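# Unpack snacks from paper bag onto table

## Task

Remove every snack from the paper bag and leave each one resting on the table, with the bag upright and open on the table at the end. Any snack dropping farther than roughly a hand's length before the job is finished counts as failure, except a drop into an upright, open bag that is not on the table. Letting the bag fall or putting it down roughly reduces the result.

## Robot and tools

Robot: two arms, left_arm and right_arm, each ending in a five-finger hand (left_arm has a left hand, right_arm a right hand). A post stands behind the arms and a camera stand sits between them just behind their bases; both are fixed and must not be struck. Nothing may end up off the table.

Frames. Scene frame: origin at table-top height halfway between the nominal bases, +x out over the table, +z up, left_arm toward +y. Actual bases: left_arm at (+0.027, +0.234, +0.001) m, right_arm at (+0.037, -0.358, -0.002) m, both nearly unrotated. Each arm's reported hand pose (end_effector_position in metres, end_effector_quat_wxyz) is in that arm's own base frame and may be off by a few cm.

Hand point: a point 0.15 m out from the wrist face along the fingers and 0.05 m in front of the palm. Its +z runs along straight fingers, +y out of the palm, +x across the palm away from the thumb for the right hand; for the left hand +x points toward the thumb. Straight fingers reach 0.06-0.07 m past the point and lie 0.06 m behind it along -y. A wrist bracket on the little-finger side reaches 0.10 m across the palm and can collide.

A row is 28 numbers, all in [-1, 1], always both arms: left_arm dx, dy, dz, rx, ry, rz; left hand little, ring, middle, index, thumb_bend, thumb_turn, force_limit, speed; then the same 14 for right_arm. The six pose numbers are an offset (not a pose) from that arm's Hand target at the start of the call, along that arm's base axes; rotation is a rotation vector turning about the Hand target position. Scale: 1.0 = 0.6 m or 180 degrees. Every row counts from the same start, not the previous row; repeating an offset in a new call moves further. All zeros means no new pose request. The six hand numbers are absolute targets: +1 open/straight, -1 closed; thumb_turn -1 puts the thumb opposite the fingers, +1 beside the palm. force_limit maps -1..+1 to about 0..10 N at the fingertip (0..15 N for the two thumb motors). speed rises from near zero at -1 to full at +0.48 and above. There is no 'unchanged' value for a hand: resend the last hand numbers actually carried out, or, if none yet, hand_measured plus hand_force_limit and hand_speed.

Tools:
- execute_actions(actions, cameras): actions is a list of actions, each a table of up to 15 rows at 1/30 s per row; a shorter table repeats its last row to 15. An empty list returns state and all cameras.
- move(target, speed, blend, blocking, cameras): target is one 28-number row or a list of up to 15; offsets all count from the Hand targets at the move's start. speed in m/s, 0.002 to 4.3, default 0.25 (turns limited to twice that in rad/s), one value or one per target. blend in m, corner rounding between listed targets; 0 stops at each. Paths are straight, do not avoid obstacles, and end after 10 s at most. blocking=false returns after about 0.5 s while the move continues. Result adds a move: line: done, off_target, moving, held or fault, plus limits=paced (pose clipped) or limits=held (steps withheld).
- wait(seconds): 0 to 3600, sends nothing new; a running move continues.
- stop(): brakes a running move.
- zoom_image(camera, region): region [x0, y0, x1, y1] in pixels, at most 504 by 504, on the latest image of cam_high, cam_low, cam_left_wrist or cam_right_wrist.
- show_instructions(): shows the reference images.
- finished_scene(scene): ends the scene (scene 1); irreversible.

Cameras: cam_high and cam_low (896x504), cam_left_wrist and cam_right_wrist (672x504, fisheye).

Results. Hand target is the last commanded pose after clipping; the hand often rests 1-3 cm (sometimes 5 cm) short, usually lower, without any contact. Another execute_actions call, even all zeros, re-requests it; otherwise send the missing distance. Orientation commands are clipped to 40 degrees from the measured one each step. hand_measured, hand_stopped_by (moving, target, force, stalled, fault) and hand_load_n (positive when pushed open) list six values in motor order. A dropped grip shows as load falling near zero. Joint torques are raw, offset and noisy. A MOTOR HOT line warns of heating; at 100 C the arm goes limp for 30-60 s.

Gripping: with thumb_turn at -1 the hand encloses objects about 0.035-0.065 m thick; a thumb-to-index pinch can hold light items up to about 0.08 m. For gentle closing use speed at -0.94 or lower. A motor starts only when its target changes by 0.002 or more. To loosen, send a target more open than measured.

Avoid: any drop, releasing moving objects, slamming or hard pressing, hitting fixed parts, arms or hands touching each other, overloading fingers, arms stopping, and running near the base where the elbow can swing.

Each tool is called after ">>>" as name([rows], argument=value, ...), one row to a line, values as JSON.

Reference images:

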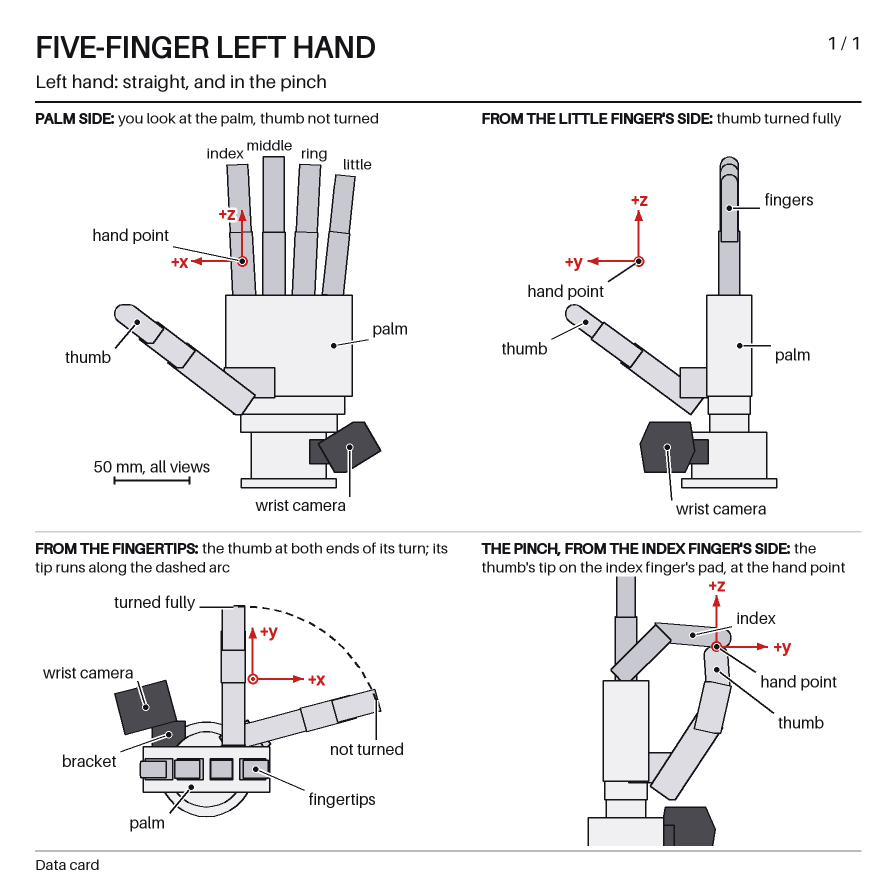

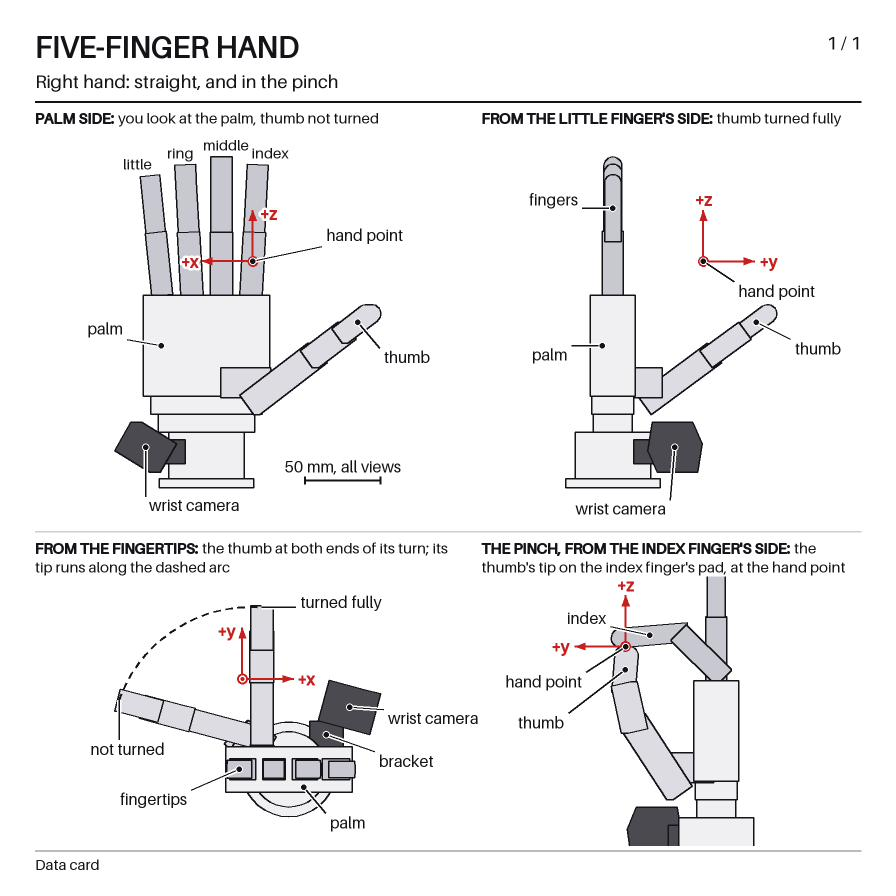

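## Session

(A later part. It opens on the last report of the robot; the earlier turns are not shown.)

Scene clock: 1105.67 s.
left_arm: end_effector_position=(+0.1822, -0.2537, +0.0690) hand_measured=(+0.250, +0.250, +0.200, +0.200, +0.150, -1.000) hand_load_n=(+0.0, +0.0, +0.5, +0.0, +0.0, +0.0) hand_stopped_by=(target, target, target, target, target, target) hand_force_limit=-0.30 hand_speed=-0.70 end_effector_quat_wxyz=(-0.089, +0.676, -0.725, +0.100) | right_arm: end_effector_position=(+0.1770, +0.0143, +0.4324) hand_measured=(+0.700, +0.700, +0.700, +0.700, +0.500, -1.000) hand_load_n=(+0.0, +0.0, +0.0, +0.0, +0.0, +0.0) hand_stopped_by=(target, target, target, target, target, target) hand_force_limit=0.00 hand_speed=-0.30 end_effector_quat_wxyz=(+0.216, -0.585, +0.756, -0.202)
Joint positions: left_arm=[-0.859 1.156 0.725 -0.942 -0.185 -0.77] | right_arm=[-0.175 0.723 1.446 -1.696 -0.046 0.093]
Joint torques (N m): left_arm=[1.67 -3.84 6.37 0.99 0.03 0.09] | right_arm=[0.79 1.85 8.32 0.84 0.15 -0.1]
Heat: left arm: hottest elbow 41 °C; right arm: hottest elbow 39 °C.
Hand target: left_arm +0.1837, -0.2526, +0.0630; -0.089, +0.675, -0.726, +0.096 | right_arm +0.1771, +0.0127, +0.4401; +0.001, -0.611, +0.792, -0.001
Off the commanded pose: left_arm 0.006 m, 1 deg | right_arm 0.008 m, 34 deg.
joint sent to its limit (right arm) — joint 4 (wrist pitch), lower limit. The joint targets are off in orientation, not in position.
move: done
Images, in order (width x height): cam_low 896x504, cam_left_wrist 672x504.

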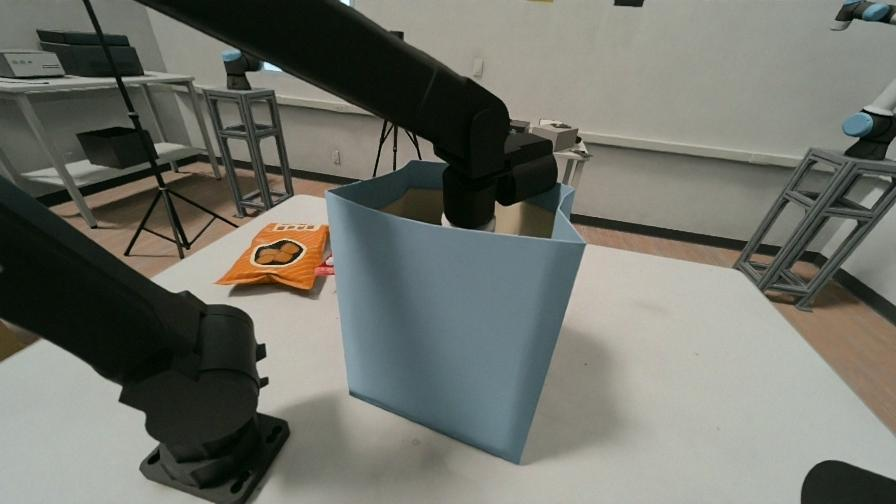

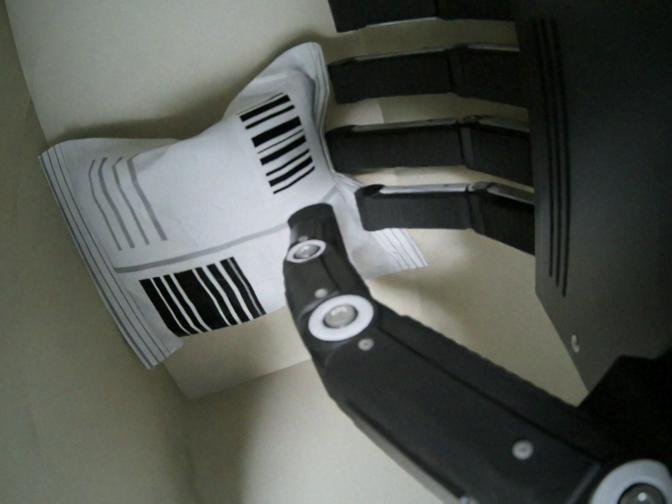

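>>> move([
  [0,0,-0.03,0,0,0,0.2,0.2,0.1,0.1,0.15,-1,-0.3,-0.7,0,0,0,0,0,0,0.7,0.7,0.7,0.7,0.5,-1,0,-0.3],
], speed=[0.04], cameras=["cam_left_wrist"])

>>> zoom_image(camera="cam_left_wrist", region=[180, 0, 560, 300])

Scene clock: 1111.67 s.
left_arm: end_effector_position=(+0.1831, -0.2547, +0.0525) hand_measured=(+0.200, +0.200, +0.100, +0.100, +0.150, -1.000) hand_load_n=(+0.0, +0.0, +0.0, -0.5, +0.0, +0.0) hand_stopped_by=(target, target, target, target, target, target) hand_force_limit=-0.30 hand_speed=-0.70 end_effector_quat_wxyz=(-0.089, +0.676, -0.725, +0.103) | right_arm: end_effector_position=(+0.1770, +0.0143, +0.4324) hand_measured=(+0.700, +0.700, +0.700, +0.700, +0.500, -1.000) hand_load_n=(+0.0, -0.5, +0.0, +0.0, +0.0, +0.5) hand_stopped_by=(target, target, target, target, target, target) hand_force_limit=0.00 hand_speed=-0.30 end_effector_quat_wxyz=(+0.216, -0.585, +0.756, -0.202)
Joint positions: left_arm=[-0.859 1.182 0.695 -0.883 -0.185 -0.77] | right_arm=[-0.175 0.723 1.446 -1.696 -0.046 0.093]
Joint torques (N m): left_arm=[1.96 -4.01 6 1.13 0.03 0.11] | right_arm=[0.79 1.79 8.32 0.87 0.15 -0.1]
Heat: left arm: hottest elbow 41 °C; right arm: hottest elbow 39 °C.
Hand target: left_arm +0.1836, -0.2525, +0.0449; -0.089, +0.675, -0.726, +0.096 | right_arm +0.1771, +0.0127, +0.4401; +0.001, -0.611, +0.792, -0.001
Off the commanded pose: left_arm 0.008 m, 1 deg | right_arm 0.008 m, 34 deg.
joint sent to its limit (right arm) — joint 4 (wrist pitch), lower limit. The joint targets are off in orientation, not in position.
move: done

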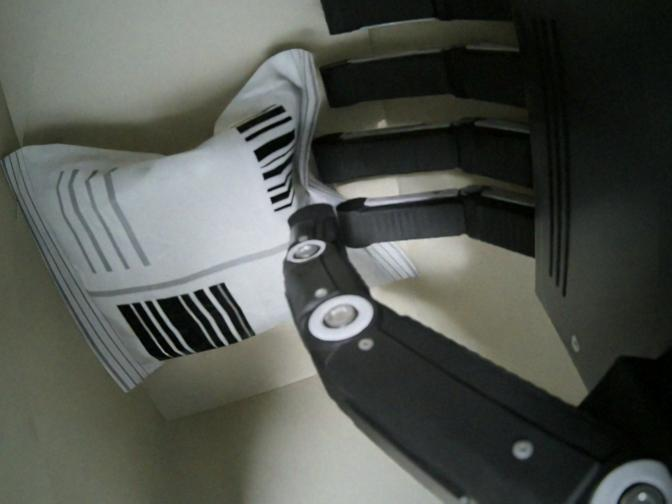

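Scaled by 1.326 from the camera's image (finer frame: 960x720).

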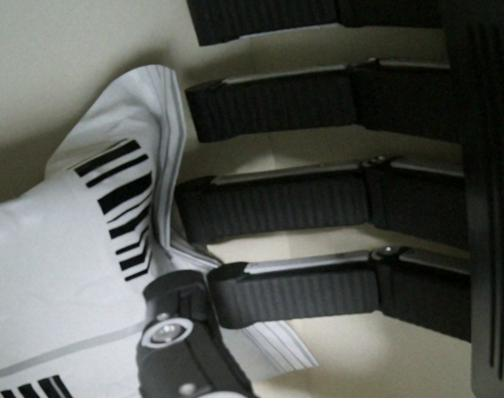

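>>> move([
  [0,0,-0.02,0,0,0,0.1,0.05,0,0,0.1,-1,-0.4,-0.7,0,0,0,0,0,0,0.7,0.7,0.7,0.7,0.5,-1,0,-0.3],
  [0,0,-0.02,0,0,0,0,-0.1,-0.2,-0.2,-0.15,-1,-0.4,-0.75,0,0,0,0,0,0,0.7,0.7,0.7,0.7,0.5,-1,0,-0.3],
], speed=[0.04,0.04], cameras=["cam_left_wrist"])

>>> zoom_image(camera="cam_left_wrist", region=[180, 0, 560, 300])

Scene clock: 1117.73 s.
left_arm: end_effector_position=(+0.1834, -0.2551, +0.0403) hand_measured=(+0.000, -0.100, -0.200, -0.200, -0.150, -1.000) hand_load_n=(+0.5, +0.0, +0.5, +0.0, +0.5, +0.0) hand_stopped_by=(target, target, target, target, target, target) hand_force_limit=-0.40 hand_speed=-0.75 end_effector_quat_wxyz=(-0.089, +0.676, -0.725, +0.102) | right_arm: end_effector_position=(+0.1770, +0.0143, +0.4324) hand_measured=(+0.700, +0.700, +0.700, +0.700, +0.500, -1.000) hand_load_n=(+0.0, +0.0, +0.0, +0.0, +0.0, +0.0) hand_stopped_by=(target, target, target, target, target, target) hand_force_limit=0.00 hand_speed=-0.30 end_effector_quat_wxyz=(+0.216, -0.585, +0.756, -0.202)
Joint positions: left_arm=[-0.859 1.204 0.675 -0.842 -0.185 -0.77] | right_arm=[-0.175 0.723 1.446 -1.696 -0.046 0.093]
Joint torques (N m): left_arm=[1.38 -3.6 5.9 1.09 0.05 0.13] | right_arm=[0.79 1.85 8.32 0.87 0.15 -0.1]
Heat: left arm: hottest elbow 41 °C; right arm: hottest elbow 39 °C.
Hand target: left_arm +0.1837, -0.2526, +0.0330; -0.089, +0.675, -0.726, +0.096 | right_arm +0.1771, +0.0127, +0.4401; +0.001, -0.611, +0.792, -0.001
Off the commanded pose: left_arm 0.008 m, 1 deg | right_arm 0.008 m, 34 deg.
joint sent to its limit (right arm) — joint 4 (wrist pitch), lower limit. The joint targets are off in orientation, not in position.
move: done

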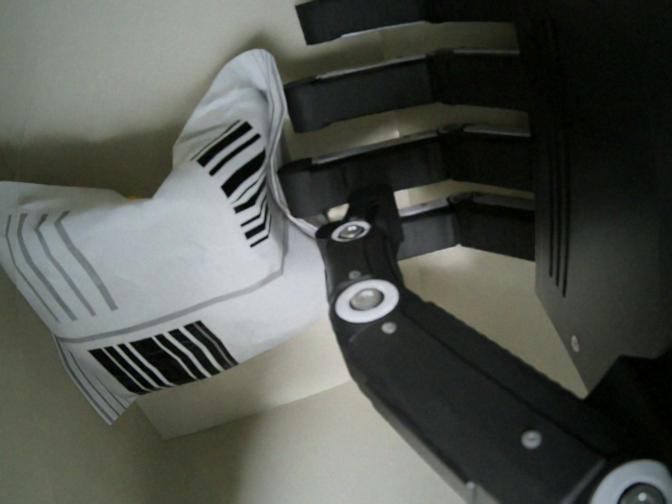

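Scaled by 1.326 from the camera's image (finer frame: 960x720).

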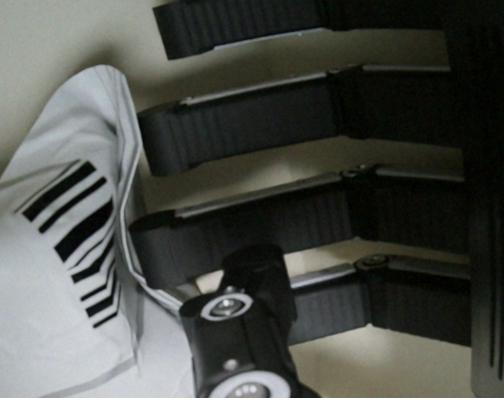

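>>> move([
  [0,0,0.45,0,0,0,0,-0.1,-0.2,-0.2,-0.15,-1,-0.4,-0.75,0,0,0,0,0,0,0.7,0.7,0.7,0.7,0.5,-1,0,-0.3],
  [0.0822,0.1143,0.645,-0.0697,-0.0604,-0.4974,1,1,1,1,0.9,-1,-0.4,-0.5,0,0,0,0,0,0,0.7,0.7,0.7,0.7,0.5,-1,0,-0.3],
], speed=[0.1,0.15], blend=[0.03,0], cameras=["cam_left_wrist","cam_low","cam_high"])

Scene clock: 1157.83 s.
left_arm: end_effector_position=(+0.2330, -0.1872, +0.4047) hand_measured=(+1.000, +1.000, +1.000, +1.000, +0.900, -1.000) hand_load_n=(+0.0, +0.0, +0.0, +0.0, +0.0, +0.0) hand_stopped_by=(target, target, target, target, target, target) hand_force_limit=-0.40 hand_speed=-0.50 end_effector_quat_wxyz=(+0.038, +0.017, +0.960, -0.277) | right_arm: end_effector_position=(+0.1770, +0.0143, +0.4324) hand_measured=(+0.700, +0.700, +0.700, +0.700, +0.500, -1.000) hand_load_n=(+0.0, +0.0, +0.0, +0.0, +0.0, +0.0) hand_stopped_by=(target, target, target, target, target, target) hand_force_limit=0.00 hand_speed=-0.30 end_effector_quat_wxyz=(+0.216, -0.585, +0.756, -0.202)
Joint positions: left_arm=[-0.497 1.114 1.582 -1.686 0.454 1.028] | right_arm=[-0.175 0.723 1.446 -1.696 -0.046 0.093]
Joint torques (N m): left_arm=[2.49 -5.13 9.33 0.28 0.5 0.14] | right_arm=[0.79 1.85 8.34 0.85 0.15 -0.09]
Heat: left arm: hottest elbow 41 °C; right arm: hottest elbow 39 °C.
Hand target: left_arm +0.2331, -0.1840, +0.4199; -0.010, +0.036, +0.965, -0.259 | right_arm +0.1771, +0.0127, +0.4401; +0.001, -0.611, +0.792, -0.001
Off the commanded pose: left_arm 0.016 m, 6 deg | right_arm 0.008 m, 34 deg.
joint sent to its limit (left arm) — joint 4 (wrist pitch), lower limit. The joint targets are off in orientation, not in position.
joint sent to its limit (right arm) — joint 4 (wrist pitch), lower limit. The joint targets are off in orientation, not in position.
move: off_target (left_arm); target 2's new numbers were sent with left_arm's hand 0.016 m and 6 deg from that target
Images, in order (width x height): cam_high 896x504, cam_low 896x504, cam_left_wrist 672x504.

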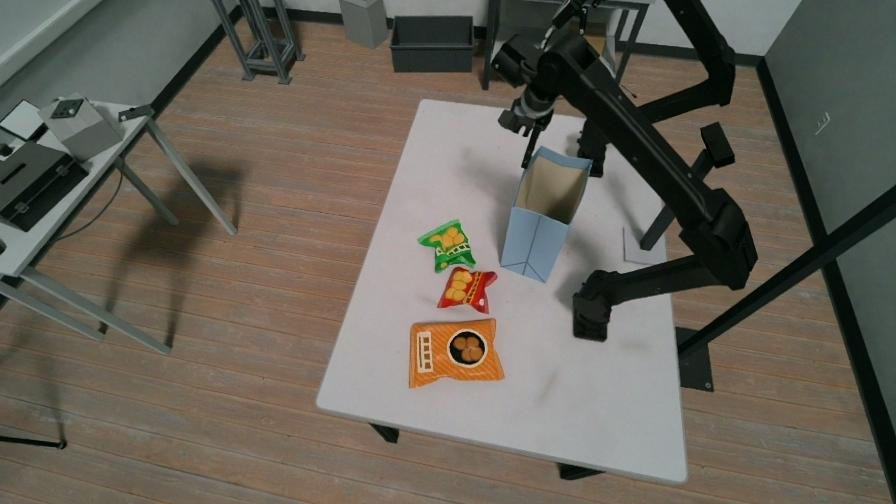

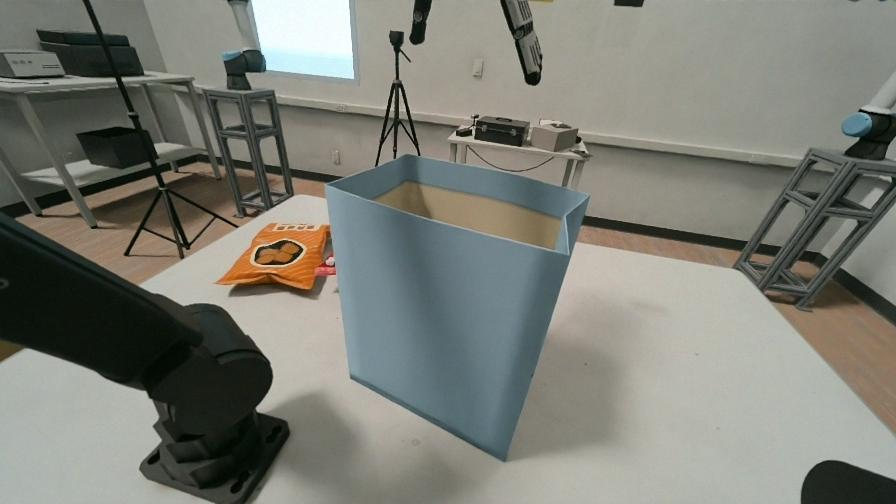

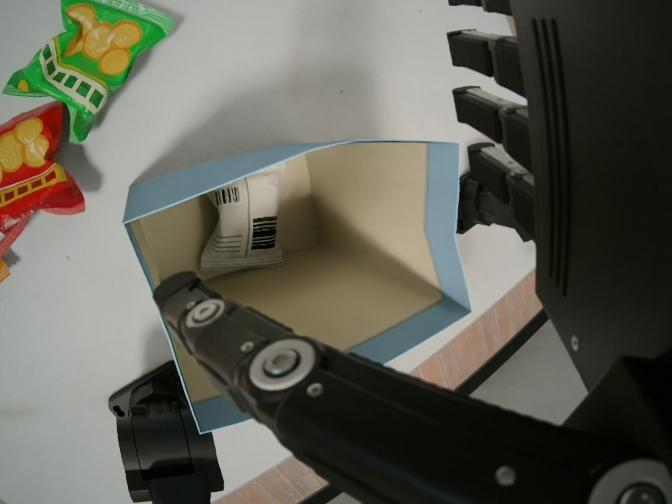

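>>> zoom_image(camera="cam_left_wrist", region=[120, 120, 480, 440])

>>> zoom_image(camera="cam_high", region=[480, 110, 640, 290])

Scaled by 1.400 from the camera's image (finer frame: 960x720).

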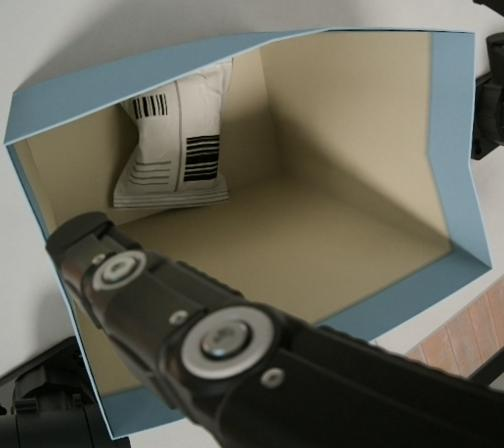

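Scaled by 2.800 from the camera's image (finer frame: 1280x720).

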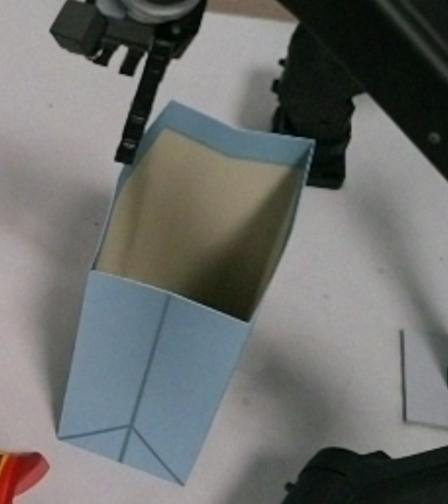

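>>> move([
  [-0.1913,-0.0705,0,0,0,-0.1261,0.7,0.7,0.7,0.7,0.8,-1,-0.4,-0.5,0,0,0,0,0,0,0.7,0.7,0.7,0.7,0.5,-1,0,-0.3],
  [-0.1913,-0.0705,-0.2,0,0,-0.1261,0.7,0.7,0.7,0.7,0.8,-1,-0.4,-0.5,0,0,0,0,0,0,0.7,0.7,0.7,0.7,0.5,-1,0,-0.3],
], speed=[0.12,0.08], cameras=["cam_left_wrist","cam_low","cam_high"])

>>> zoom_image(camera="cam_high", region=[480, 110, 640, 290])

Scene clock: 1212.33 s.
left_arm: end_effector_position=(+0.1137, -0.2232, +0.3017) hand_measured=(+0.700, +0.700, +0.700, +0.700, +0.800, -1.000) hand_load_n=(+0.0, +0.0, +0.0, +0.0, +0.0, +0.0) hand_stopped_by=(target, target, target, target, target, target) hand_force_limit=-0.40 hand_speed=-0.50 end_effector_quat_wxyz=(-0.065, +0.223, +0.941, -0.248) | right_arm: end_effector_position=(+0.1770, +0.0143, +0.4324) hand_measured=(+0.700, +0.700, +0.700, +0.700, +0.500, -1.000) hand_load_n=(+0.0, +0.0, +0.0, +0.0, +0.0, +0.0) hand_stopped_by=(target, target, target, target, target, target) hand_force_limit=0.00 hand_speed=-0.30 end_effector_quat_wxyz=(+0.216, -0.585, +0.756, -0.202)
Joint positions: left_arm=[-0.883 0.987 1.22 -1.588 0.474 1.101] | right_arm=[-0.175 0.723 1.446 -1.696 -0.046 0.093]
Joint torques (N m): left_arm=[1.79 -2.49 6.98 1.26 0.51 0.11] | right_arm=[0.85 1.85 8.32 0.85 0.16 -0.1]
Heat: left arm: hottest elbow 43 °C; right arm: hottest elbow 39 °C.
Hand target: left_arm +0.1183, -0.2263, +0.2999; -0.060, +0.226, +0.939, -0.252 | right_arm +0.1771, +0.0127, +0.4401; +0.001, -0.611, +0.792, -0.001
Off the commanded pose: left_arm 0.006 m, 1 deg | right_arm 0.008 m, 34 deg.
joint sent to its limit (right arm) — joint 4 (wrist pitch), lower limit. The joint targets are off in orientation, not in position.
move: done
Images, in order (width x height): cam_high 896x504, cam_low 896x504, cam_left_wrist 672x504.

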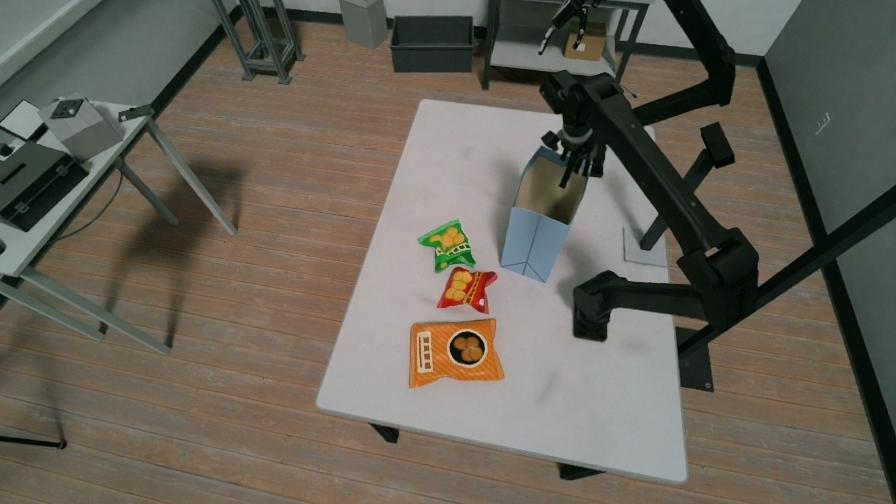

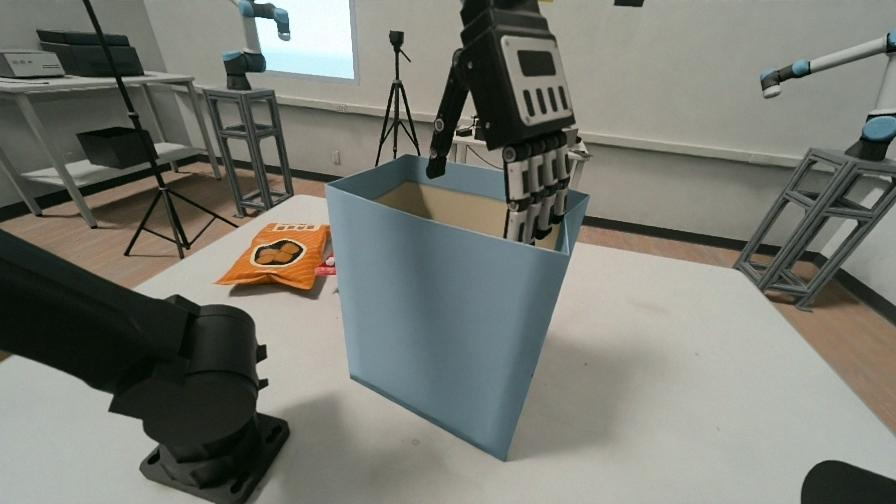

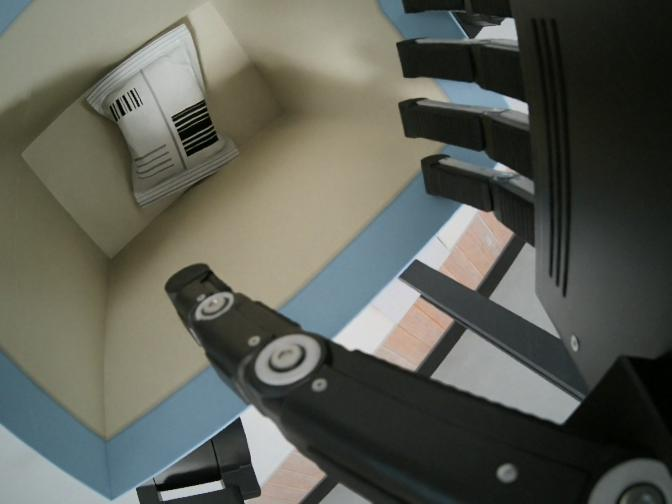

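Scaled by 2.800 from the camera's image (finer frame: 1280x720).

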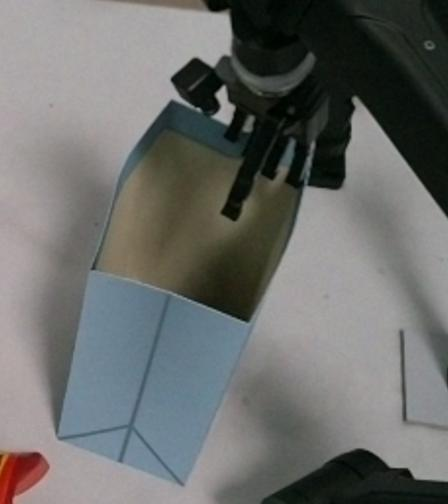

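>>> move([
  [0.015,-0.008,-0.2,0,0,0,0.7,0.7,0.7,0.7,0.8,-1,-0.4,-0.5,0,0,0,0,0,0,0.7,0.7,0.7,0.7,0.5,-1,0,-0.3],
], speed=[0.08], cameras=["cam_left_wrist","cam_low","cam_high"])

>>> zoom_image(camera="cam_high", region=[480, 110, 640, 290])

Scene clock: 1231.10 s.
left_arm: end_effector_position=(+0.1226, -0.2288, +0.1831) hand_measured=(+0.700, +0.700, +0.700, +0.700, +0.800, -1.000) hand_load_n=(+0.0, +0.0, +0.0, +0.0, +0.0, +0.0) hand_stopped_by=(target, target, target, target, target, target) hand_force_limit=-0.40 hand_speed=-0.50 end_effector_quat_wxyz=(-0.063, +0.225, +0.940, -0.249) | right_arm: end_effector_position=(+0.1770, +0.0143, +0.4324) hand_measured=(+0.700, +0.700, +0.700, +0.700, +0.500, -1.000) hand_load_n=(+0.0, +0.0, +0.0, +0.0, +0.0, +0.0) hand_stopped_by=(target, target, target, target, target, target) hand_force_limit=0.00 hand_speed=-0.30 end_effector_quat_wxyz=(+0.216, -0.585, +0.756, -0.202)
Joint positions: left_arm=[-0.871 0.987 0.908 -1.278 0.478 1.118] | right_arm=[-0.175 0.723 1.446 -1.696 -0.046 0.093]
Joint torques (N m): left_arm=[2.67 -3.14 7.42 1.07 0.57 0.12] | right_arm=[0.73 1.85 8.31 0.87 0.16 -0.09]
Heat: left arm: hottest elbow 42 °C; right arm: hottest elbow 39 °C.
Hand target: left_arm +0.1273, -0.2312, +0.1800; -0.060, +0.226, +0.939, -0.252 | right_arm +0.1771, +0.0127, +0.4401; +0.001, -0.611, +0.792, -0.001
Off the commanded pose: left_arm 0.006 m, 0 deg | right_arm 0.008 m, 34 deg.
joint sent to its limit (right arm) — joint 4 (wrist pitch), lower limit. The joint targets are off in orientation, not in position.
move: done
Images, in order (width x height): cam_high 896x504, cam_low 896x504, cam_left_wrist 672x504.

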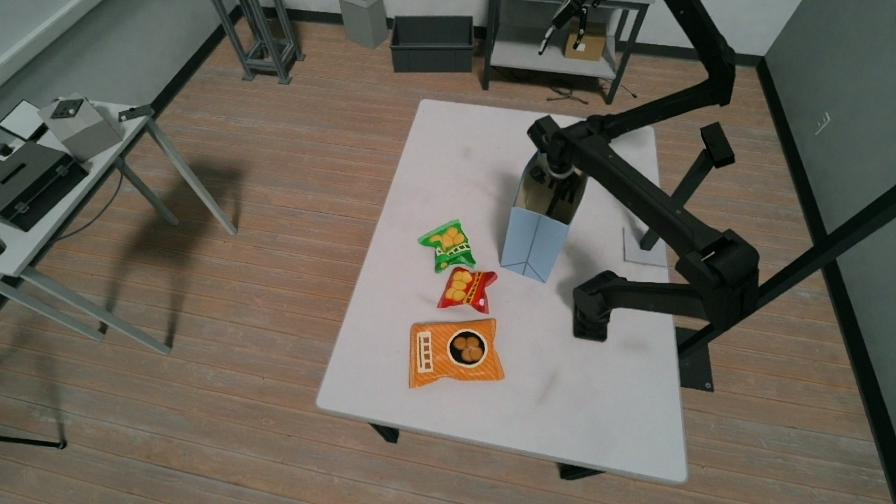

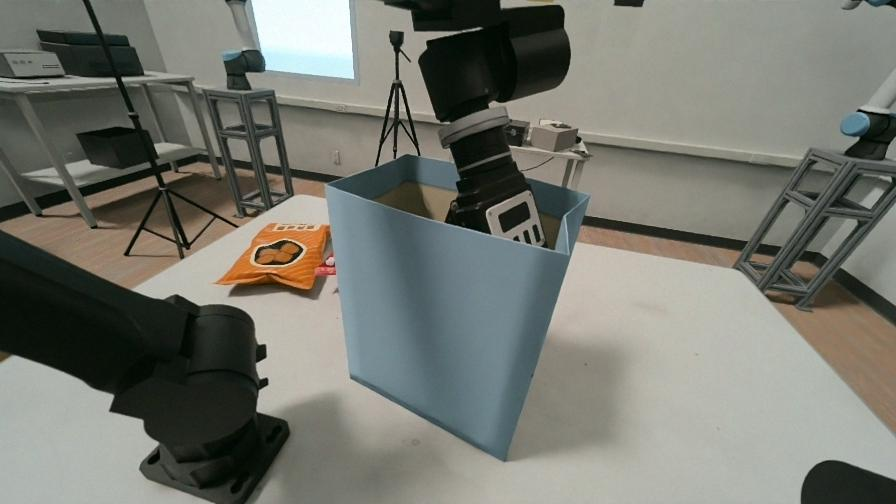

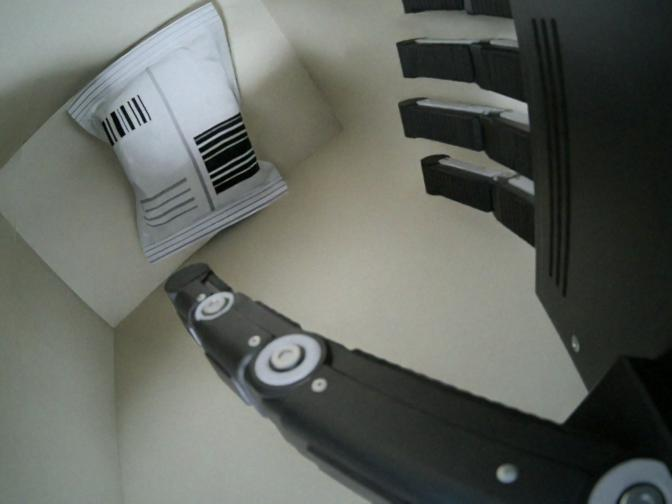

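Scaled by 2.800 from the camera's image (finer frame: 1280x720).

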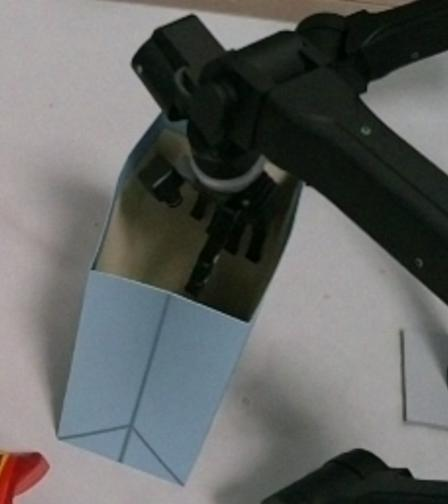

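>>> move([
  [0,0,-0.14,0,0,0,0.7,0.7,0.7,0.7,0.8,-1,-0.4,-0.5,0,0,0,0,0,0,0.7,0.7,0.7,0.7,0.5,-1,0,-0.3],
], speed=[0.07], cameras=["cam_left_wrist","cam_low"])

Scene clock: 1238.33 s.
left_arm: end_effector_position=(+0.1234, -0.2296, +0.0994) hand_measured=(+0.700, +0.700, +0.700, +0.700, +0.800, -1.000) hand_load_n=(+0.0, +0.0, +0.0, +0.0, +0.0, -0.5) hand_stopped_by=(target, target, target, target, target, target) hand_force_limit=-0.40 hand_speed=-0.50 end_effector_quat_wxyz=(-0.062, +0.225, +0.940, -0.250) | right_arm: end_effector_position=(+0.1770, +0.0143, +0.4324) hand_measured=(+0.700, +0.700, +0.700, +0.700, +0.500, -1.000) hand_load_n=(+0.0, +0.0, +0.0, +0.0, +0.0, +0.0) hand_stopped_by=(target, target, target, target, target, target) hand_force_limit=0.00 hand_speed=-0.30 end_effector_quat_wxyz=(+0.216, -0.585, +0.756, -0.202)
Joint positions: left_arm=[-0.87 1.041 0.717 -1.031 0.478 1.118] | right_arm=[-0.175 0.723 1.446 -1.696 -0.046 0.093]
Joint torques (N m): left_arm=[2.08 -2.37 7.13 1.18 0.57 0.11] | right_arm=[0.79 1.85 8.32 0.85 0.15 -0.1]
Heat: left arm: hottest elbow 42 °C; right arm: hottest elbow 39 °C.
Hand target: left_arm +0.1273, -0.2311, +0.0960; -0.060, +0.226, +0.939, -0.252 | right_arm +0.1771, +0.0127, +0.4401; +0.001, -0.611, +0.792, -0.001
Off the commanded pose: left_arm 0.005 m, 0 deg | right_arm 0.008 m, 34 deg.
joint sent to its limit (right arm) — joint 4 (wrist pitch), lower limit. The joint targets are off in orientation, not in position.
move: done
Images, in order (width x height): cam_low 896x504, cam_left_wrist 672x504.

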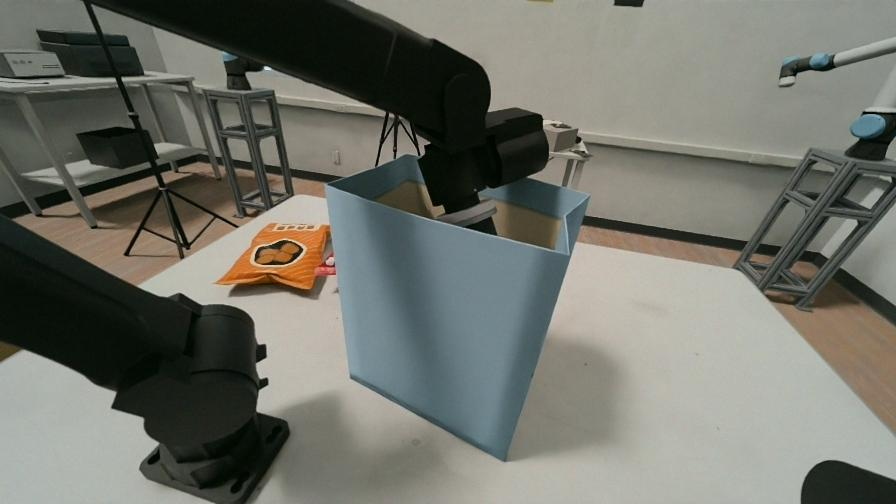

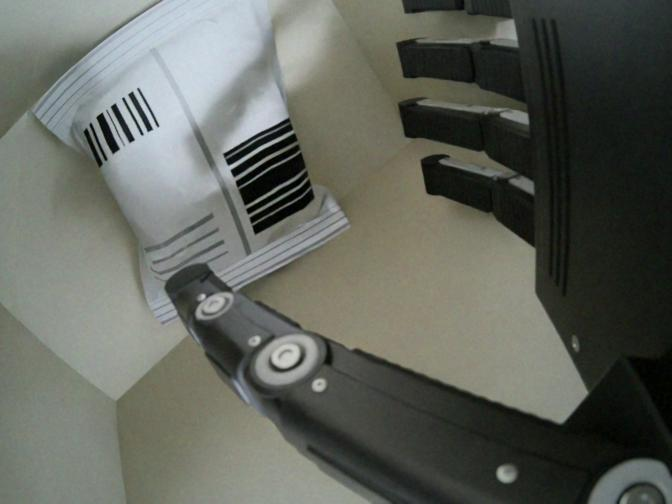

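>>> move([
  [0,0,-0.085,0,0,0,0.7,0.7,0.7,0.7,0.7,-1,-0.4,-0.5,0,0,0,0,0,0,0.7,0.7,0.7,0.7,0.5,-1,0,-0.3],
], speed=[0.05], cameras=["cam_left_wrist","cam_low"])

Scene clock: 1242.50 s.
left_arm: end_effector_position=(+0.1240, -0.2303, +0.0488) hand_measured=(+0.700, +0.700, +0.700, +0.700, +0.700, -1.000) hand_load_n=(+0.0, +0.0, +0.0, +0.0, +0.0, +0.0) hand_stopped_by=(target, target, target, target, target, target) hand_force_limit=-0.40 hand_speed=-0.50 end_effector_quat_wxyz=(-0.061, +0.225, +0.940, -0.250) | right_arm: end_effector_position=(+0.1770, +0.0143, +0.4324) hand_measured=(+0.700, +0.700, +0.700, +0.700, +0.500, -1.000) hand_load_n=(+0.0, +0.0, +0.0, +0.0, +0.0, +0.0) hand_stopped_by=(target, target, target, target, target, target) hand_force_limit=0.00 hand_speed=-0.30 end_effector_quat_wxyz=(+0.216, -0.585, +0.756, -0.202)
Joint positions: left_arm=[-0.87 1.113 0.62 -0.861 0.478 1.118] | right_arm=[-0.175 0.723 1.446 -1.696 -0.046 0.093]
Joint torques (N m): left_arm=[1.79 -3.25 6.5 1.29 0.54 0.11] | right_arm=[0.79 1.85 8.34 0.87 0.15 -0.1]
Heat: left arm: hottest elbow 42 °C; right arm: hottest elbow 39 °C.
Hand target: left_arm +0.1273, -0.2311, +0.0450; -0.060, +0.226, +0.939, -0.252 | right_arm +0.1771, +0.0127, +0.4401; +0.001, -0.611, +0.792, -0.001
Off the commanded pose: left_arm 0.005 m, 0 deg | right_arm 0.008 m, 34 deg.
joint sent to its limit (right arm) — joint 4 (wrist pitch), lower limit. The joint targets are off in orientation, not in position.
move: done
Images, in order (width x height): cam_low 896x504, cam_left_wrist 672x504.

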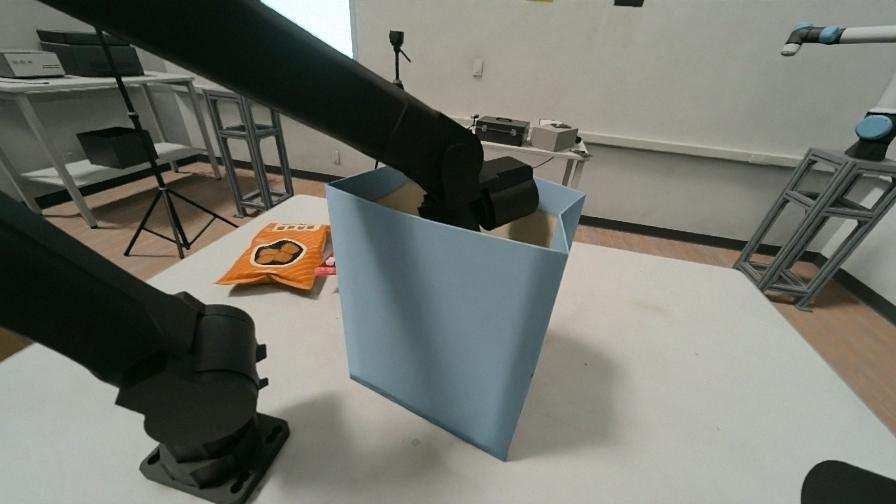

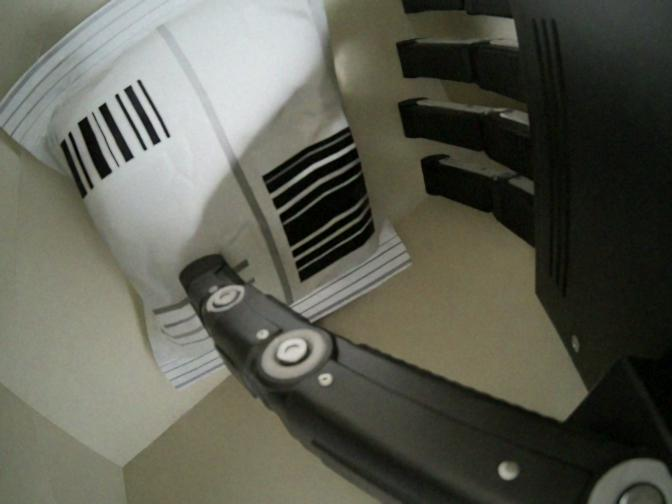

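>>> move([
  [0.01,-0.005,-0.022,0,0,0,0.7,0.7,0.7,0.7,0.7,-1,-0.3,-0.5,0,0,0,0,0,0,0.7,0.7,0.7,0.7,0.5,-1,0,-0.3],
], speed=[0.04], cameras=["cam_left_wrist"])

Scene clock: 1246.33 s.
left_arm: end_effector_position=(+0.1299, -0.2349, +0.0386) hand_measured=(+0.700, +0.700, +0.700, +0.700, +0.700, -1.000) hand_load_n=(+0.0, +0.0, +0.0, +0.0, +0.0, +0.5) hand_stopped_by=(target, target, target, target, target, target) hand_force_limit=-0.30 hand_speed=-0.50 end_effector_quat_wxyz=(-0.061, +0.224, +0.939, -0.254) | right_arm: end_effector_position=(+0.1770, +0.0143, +0.4324) hand_measured=(+0.700, +0.700, +0.700, +0.700, +0.500, -1.000) hand_load_n=(+0.0, +0.0, +0.0, -0.5, +0.0, +0.0) hand_stopped_by=(target, target, target, target, target, target) hand_force_limit=0.00 hand_speed=-0.30 end_effector_quat_wxyz=(+0.216, -0.585, +0.756, -0.202)
Joint positions: left_arm=[-0.861 1.151 0.615 -0.816 0.484 1.125] | right_arm=[-0.175 0.723 1.446 -1.696 -0.046 0.093]
Joint torques (N m): left_arm=[2.02 -2.96 6.15 1.29 0.4 0.14] | right_arm=[0.79 1.9 8.32 0.85 0.16 -0.1]
Heat: left arm: hottest elbow 42 °C; right arm: hottest elbow 39 °C.
Hand target: left_arm +0.1333, -0.2342, +0.0318; -0.060, +0.226, +0.939, -0.252 | right_arm +0.1771, +0.0127, +0.4401; +0.001, -0.611, +0.792, -0.001
Off the commanded pose: left_arm 0.008 m, 0 deg | right_arm 0.008 m, 34 deg.
joint sent to its limit (right arm) — joint 4 (wrist pitch), lower limit. The joint targets are off in orientation, not in position.
move: done

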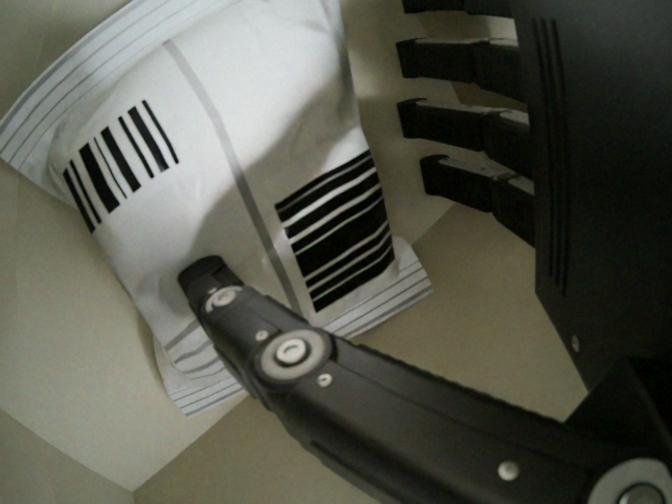

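>>> move([
  [0,0,0,0,0,0,0.45,0.45,0.45,0.45,0.6,-1,-0.2,-0.6,0,0,0,0,0,0,0.7,0.7,0.7,0.7,0.5,-1,0,-0.3],
  [0,0,0,0,0,0,0.25,0.25,0.25,0.25,0.45,-1,-0.2,-0.6,0,0,0,0,0,0,0.7,0.7,0.7,0.7,0.5,-1,0,-0.3],
], speed=[0.04,0.04], cameras=["cam_left_wrist","cam_low"])

Scene clock: 1250.03 s.
left_arm: end_effector_position=(+0.1307, -0.2355, +0.0375) hand_measured=(+0.250, +0.250, +0.250, +0.250, +0.450, -1.000) hand_load_n=(+0.0, +0.0, +0.0, +0.0, +0.5, +0.0) hand_stopped_by=(target, target, target, target, target, target) hand_force_limit=-0.20 hand_speed=-0.60 end_effector_quat_wxyz=(-0.060, +0.226, +0.938, -0.254) | right_arm: end_effector_position=(+0.1770, +0.0143, +0.4324) hand_measured=(+0.700, +0.700, +0.700, +0.700, +0.500, -1.000) hand_load_n=(+0.0, +0.0, +0.0, +0.0, +0.0, +0.0) hand_stopped_by=(target, target, target, target, target, target) hand_force_limit=0.00 hand_speed=-0.30 end_effector_quat_wxyz=(+0.216, -0.585, +0.756, -0.202)
Joint positions: left_arm=[-0.86 1.155 0.614 -0.811 0.484 1.129] | right_arm=[-0.175 0.723 1.446 -1.696 -0.046 0.093]
Joint torques (N m): left_arm=[1.9 -3.66 6.12 1.01 0.32 0.15] | right_arm=[0.73 1.85 8.32 0.87 0.15 -0.1]
Heat: left arm: hottest elbow 42 °C; right arm: hottest elbow 39 °C.
Hand target: left_arm +0.1333, -0.2342, +0.0318; -0.060, +0.226, +0.939, -0.252 | right_arm +0.1771, +0.0127, +0.4401; +0.001, -0.611, +0.792, -0.001
Off the commanded pose: left_arm 0.006 m, 0 deg | right_arm 0.008 m, 34 deg.
joint sent to its limit (right arm) — joint 4 (wrist pitch), lower limit. The joint targets are off in orientation, not in position.
move: done
Images, in order (width x height): cam_low 896x504, cam_left_wrist 672x504.

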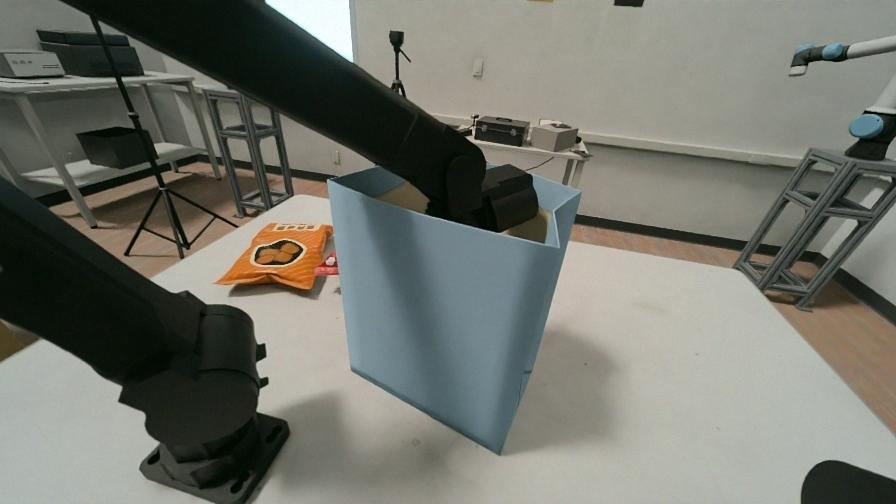

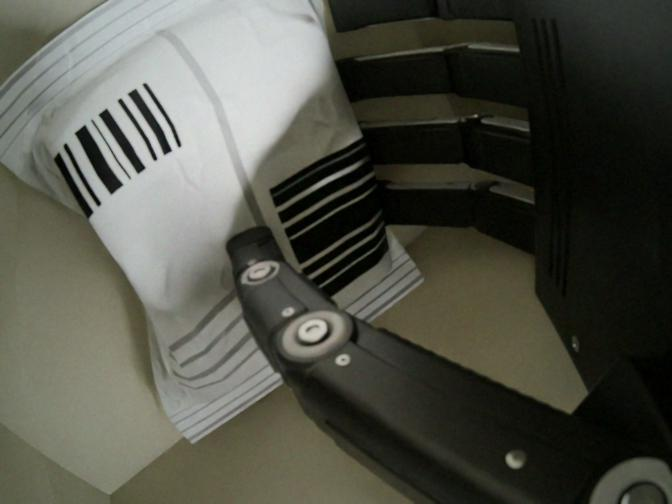

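>>> move([
  [0,0,0,0,0,0,0.05,0.05,0.05,0.05,0.35,-1,-0.2,-0.6,0,0,0,0,0,0,0.7,0.7,0.7,0.7,0.5,-1,0,-0.3],
  [0,0,0,0,0,0,-0.1,-0.1,-0.1,-0.1,0.2,-1,-0.2,-0.6,0,0,0,0,0,0,0.7,0.7,0.7,0.7,0.5,-1,0,-0.3],
], speed=[0.04,0.04], cameras=["cam_left_wrist","cam_low"])

Scene clock: 1253.60 s.
left_arm: end_effector_position=(+0.1307, -0.2354, +0.0373) hand_measured=(-0.100, -0.100, -0.100, -0.100, +0.200, -1.000) hand_load_n=(+0.0, +0.0, +0.0, +0.0, +0.0, +0.0) hand_stopped_by=(target, target, target, target, target, target) hand_force_limit=-0.20 hand_speed=-0.60 end_effector_quat_wxyz=(-0.060, +0.226, +0.938, -0.254) | right_arm: end_effector_position=(+0.1770, +0.0143, +0.4324) hand_measured=(+0.700, +0.700, +0.700, +0.700, +0.500, -1.000) hand_load_n=(+0.0, +0.0, +0.0, +0.0, +0.0, +0.0) hand_stopped_by=(target, target, target, target, target, target) hand_force_limit=0.00 hand_speed=-0.30 end_effector_quat_wxyz=(+0.216, -0.585, +0.756, -0.202)
Joint positions: left_arm=[-0.86 1.155 0.614 -0.811 0.484 1.129] | right_arm=[-0.175 0.723 1.446 -1.696 -0.046 0.093]
Joint torques (N m): left_arm=[1.08 -4.01 6.12 1.28 0.36 0.08] | right_arm=[0.79 1.85 8.32 0.85 0.15 -0.1]
Heat: left arm: hottest elbow 42 °C; right arm: hottest elbow 39 °C.
Hand target: left_arm +0.1333, -0.2342, +0.0318; -0.060, +0.226, +0.939, -0.252 | right_arm +0.1771, +0.0127, +0.4401; +0.001, -0.611, +0.792, -0.001
Off the commanded pose: left_arm 0.006 m, 0 deg | right_arm 0.008 m, 34 deg.
joint sent to its limit (right arm) — joint 4 (wrist pitch), lower limit. The joint targets are off in orientation, not in position.
move: done
Images, in order (width x height): cam_low 896x504, cam_left_wrist 672x504.

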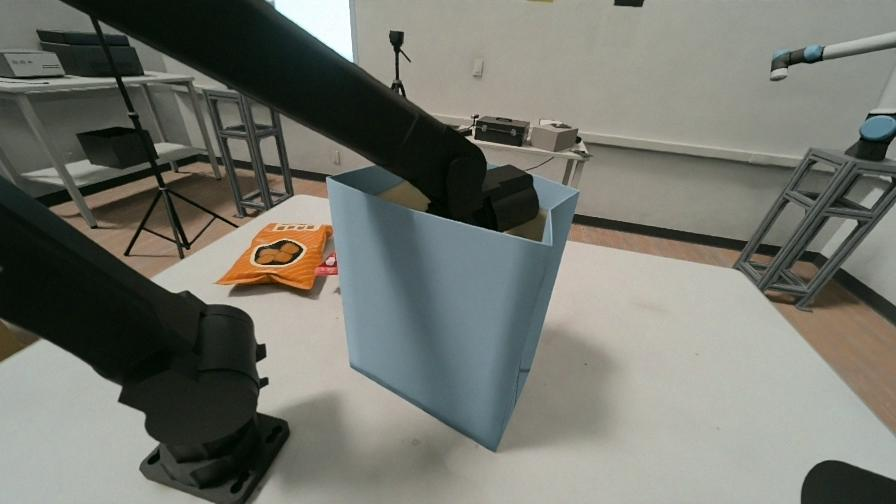

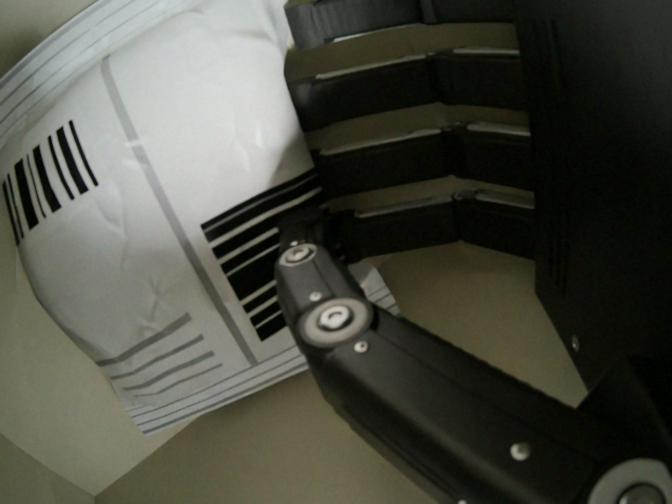

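>>> zoom_image(camera="cam_left_wrist", region=[180, 0, 500, 320])

Scaled by 1.575 from the camera's image (finer frame: 960x720).

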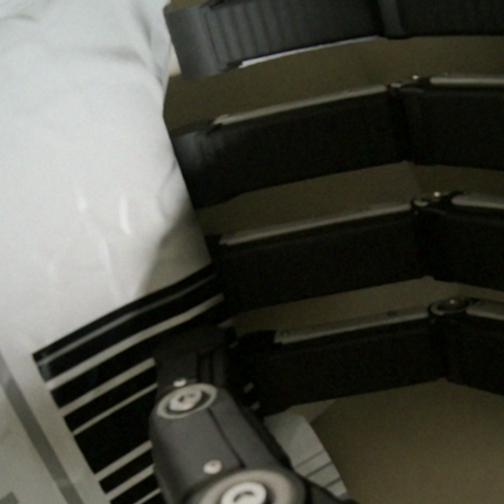

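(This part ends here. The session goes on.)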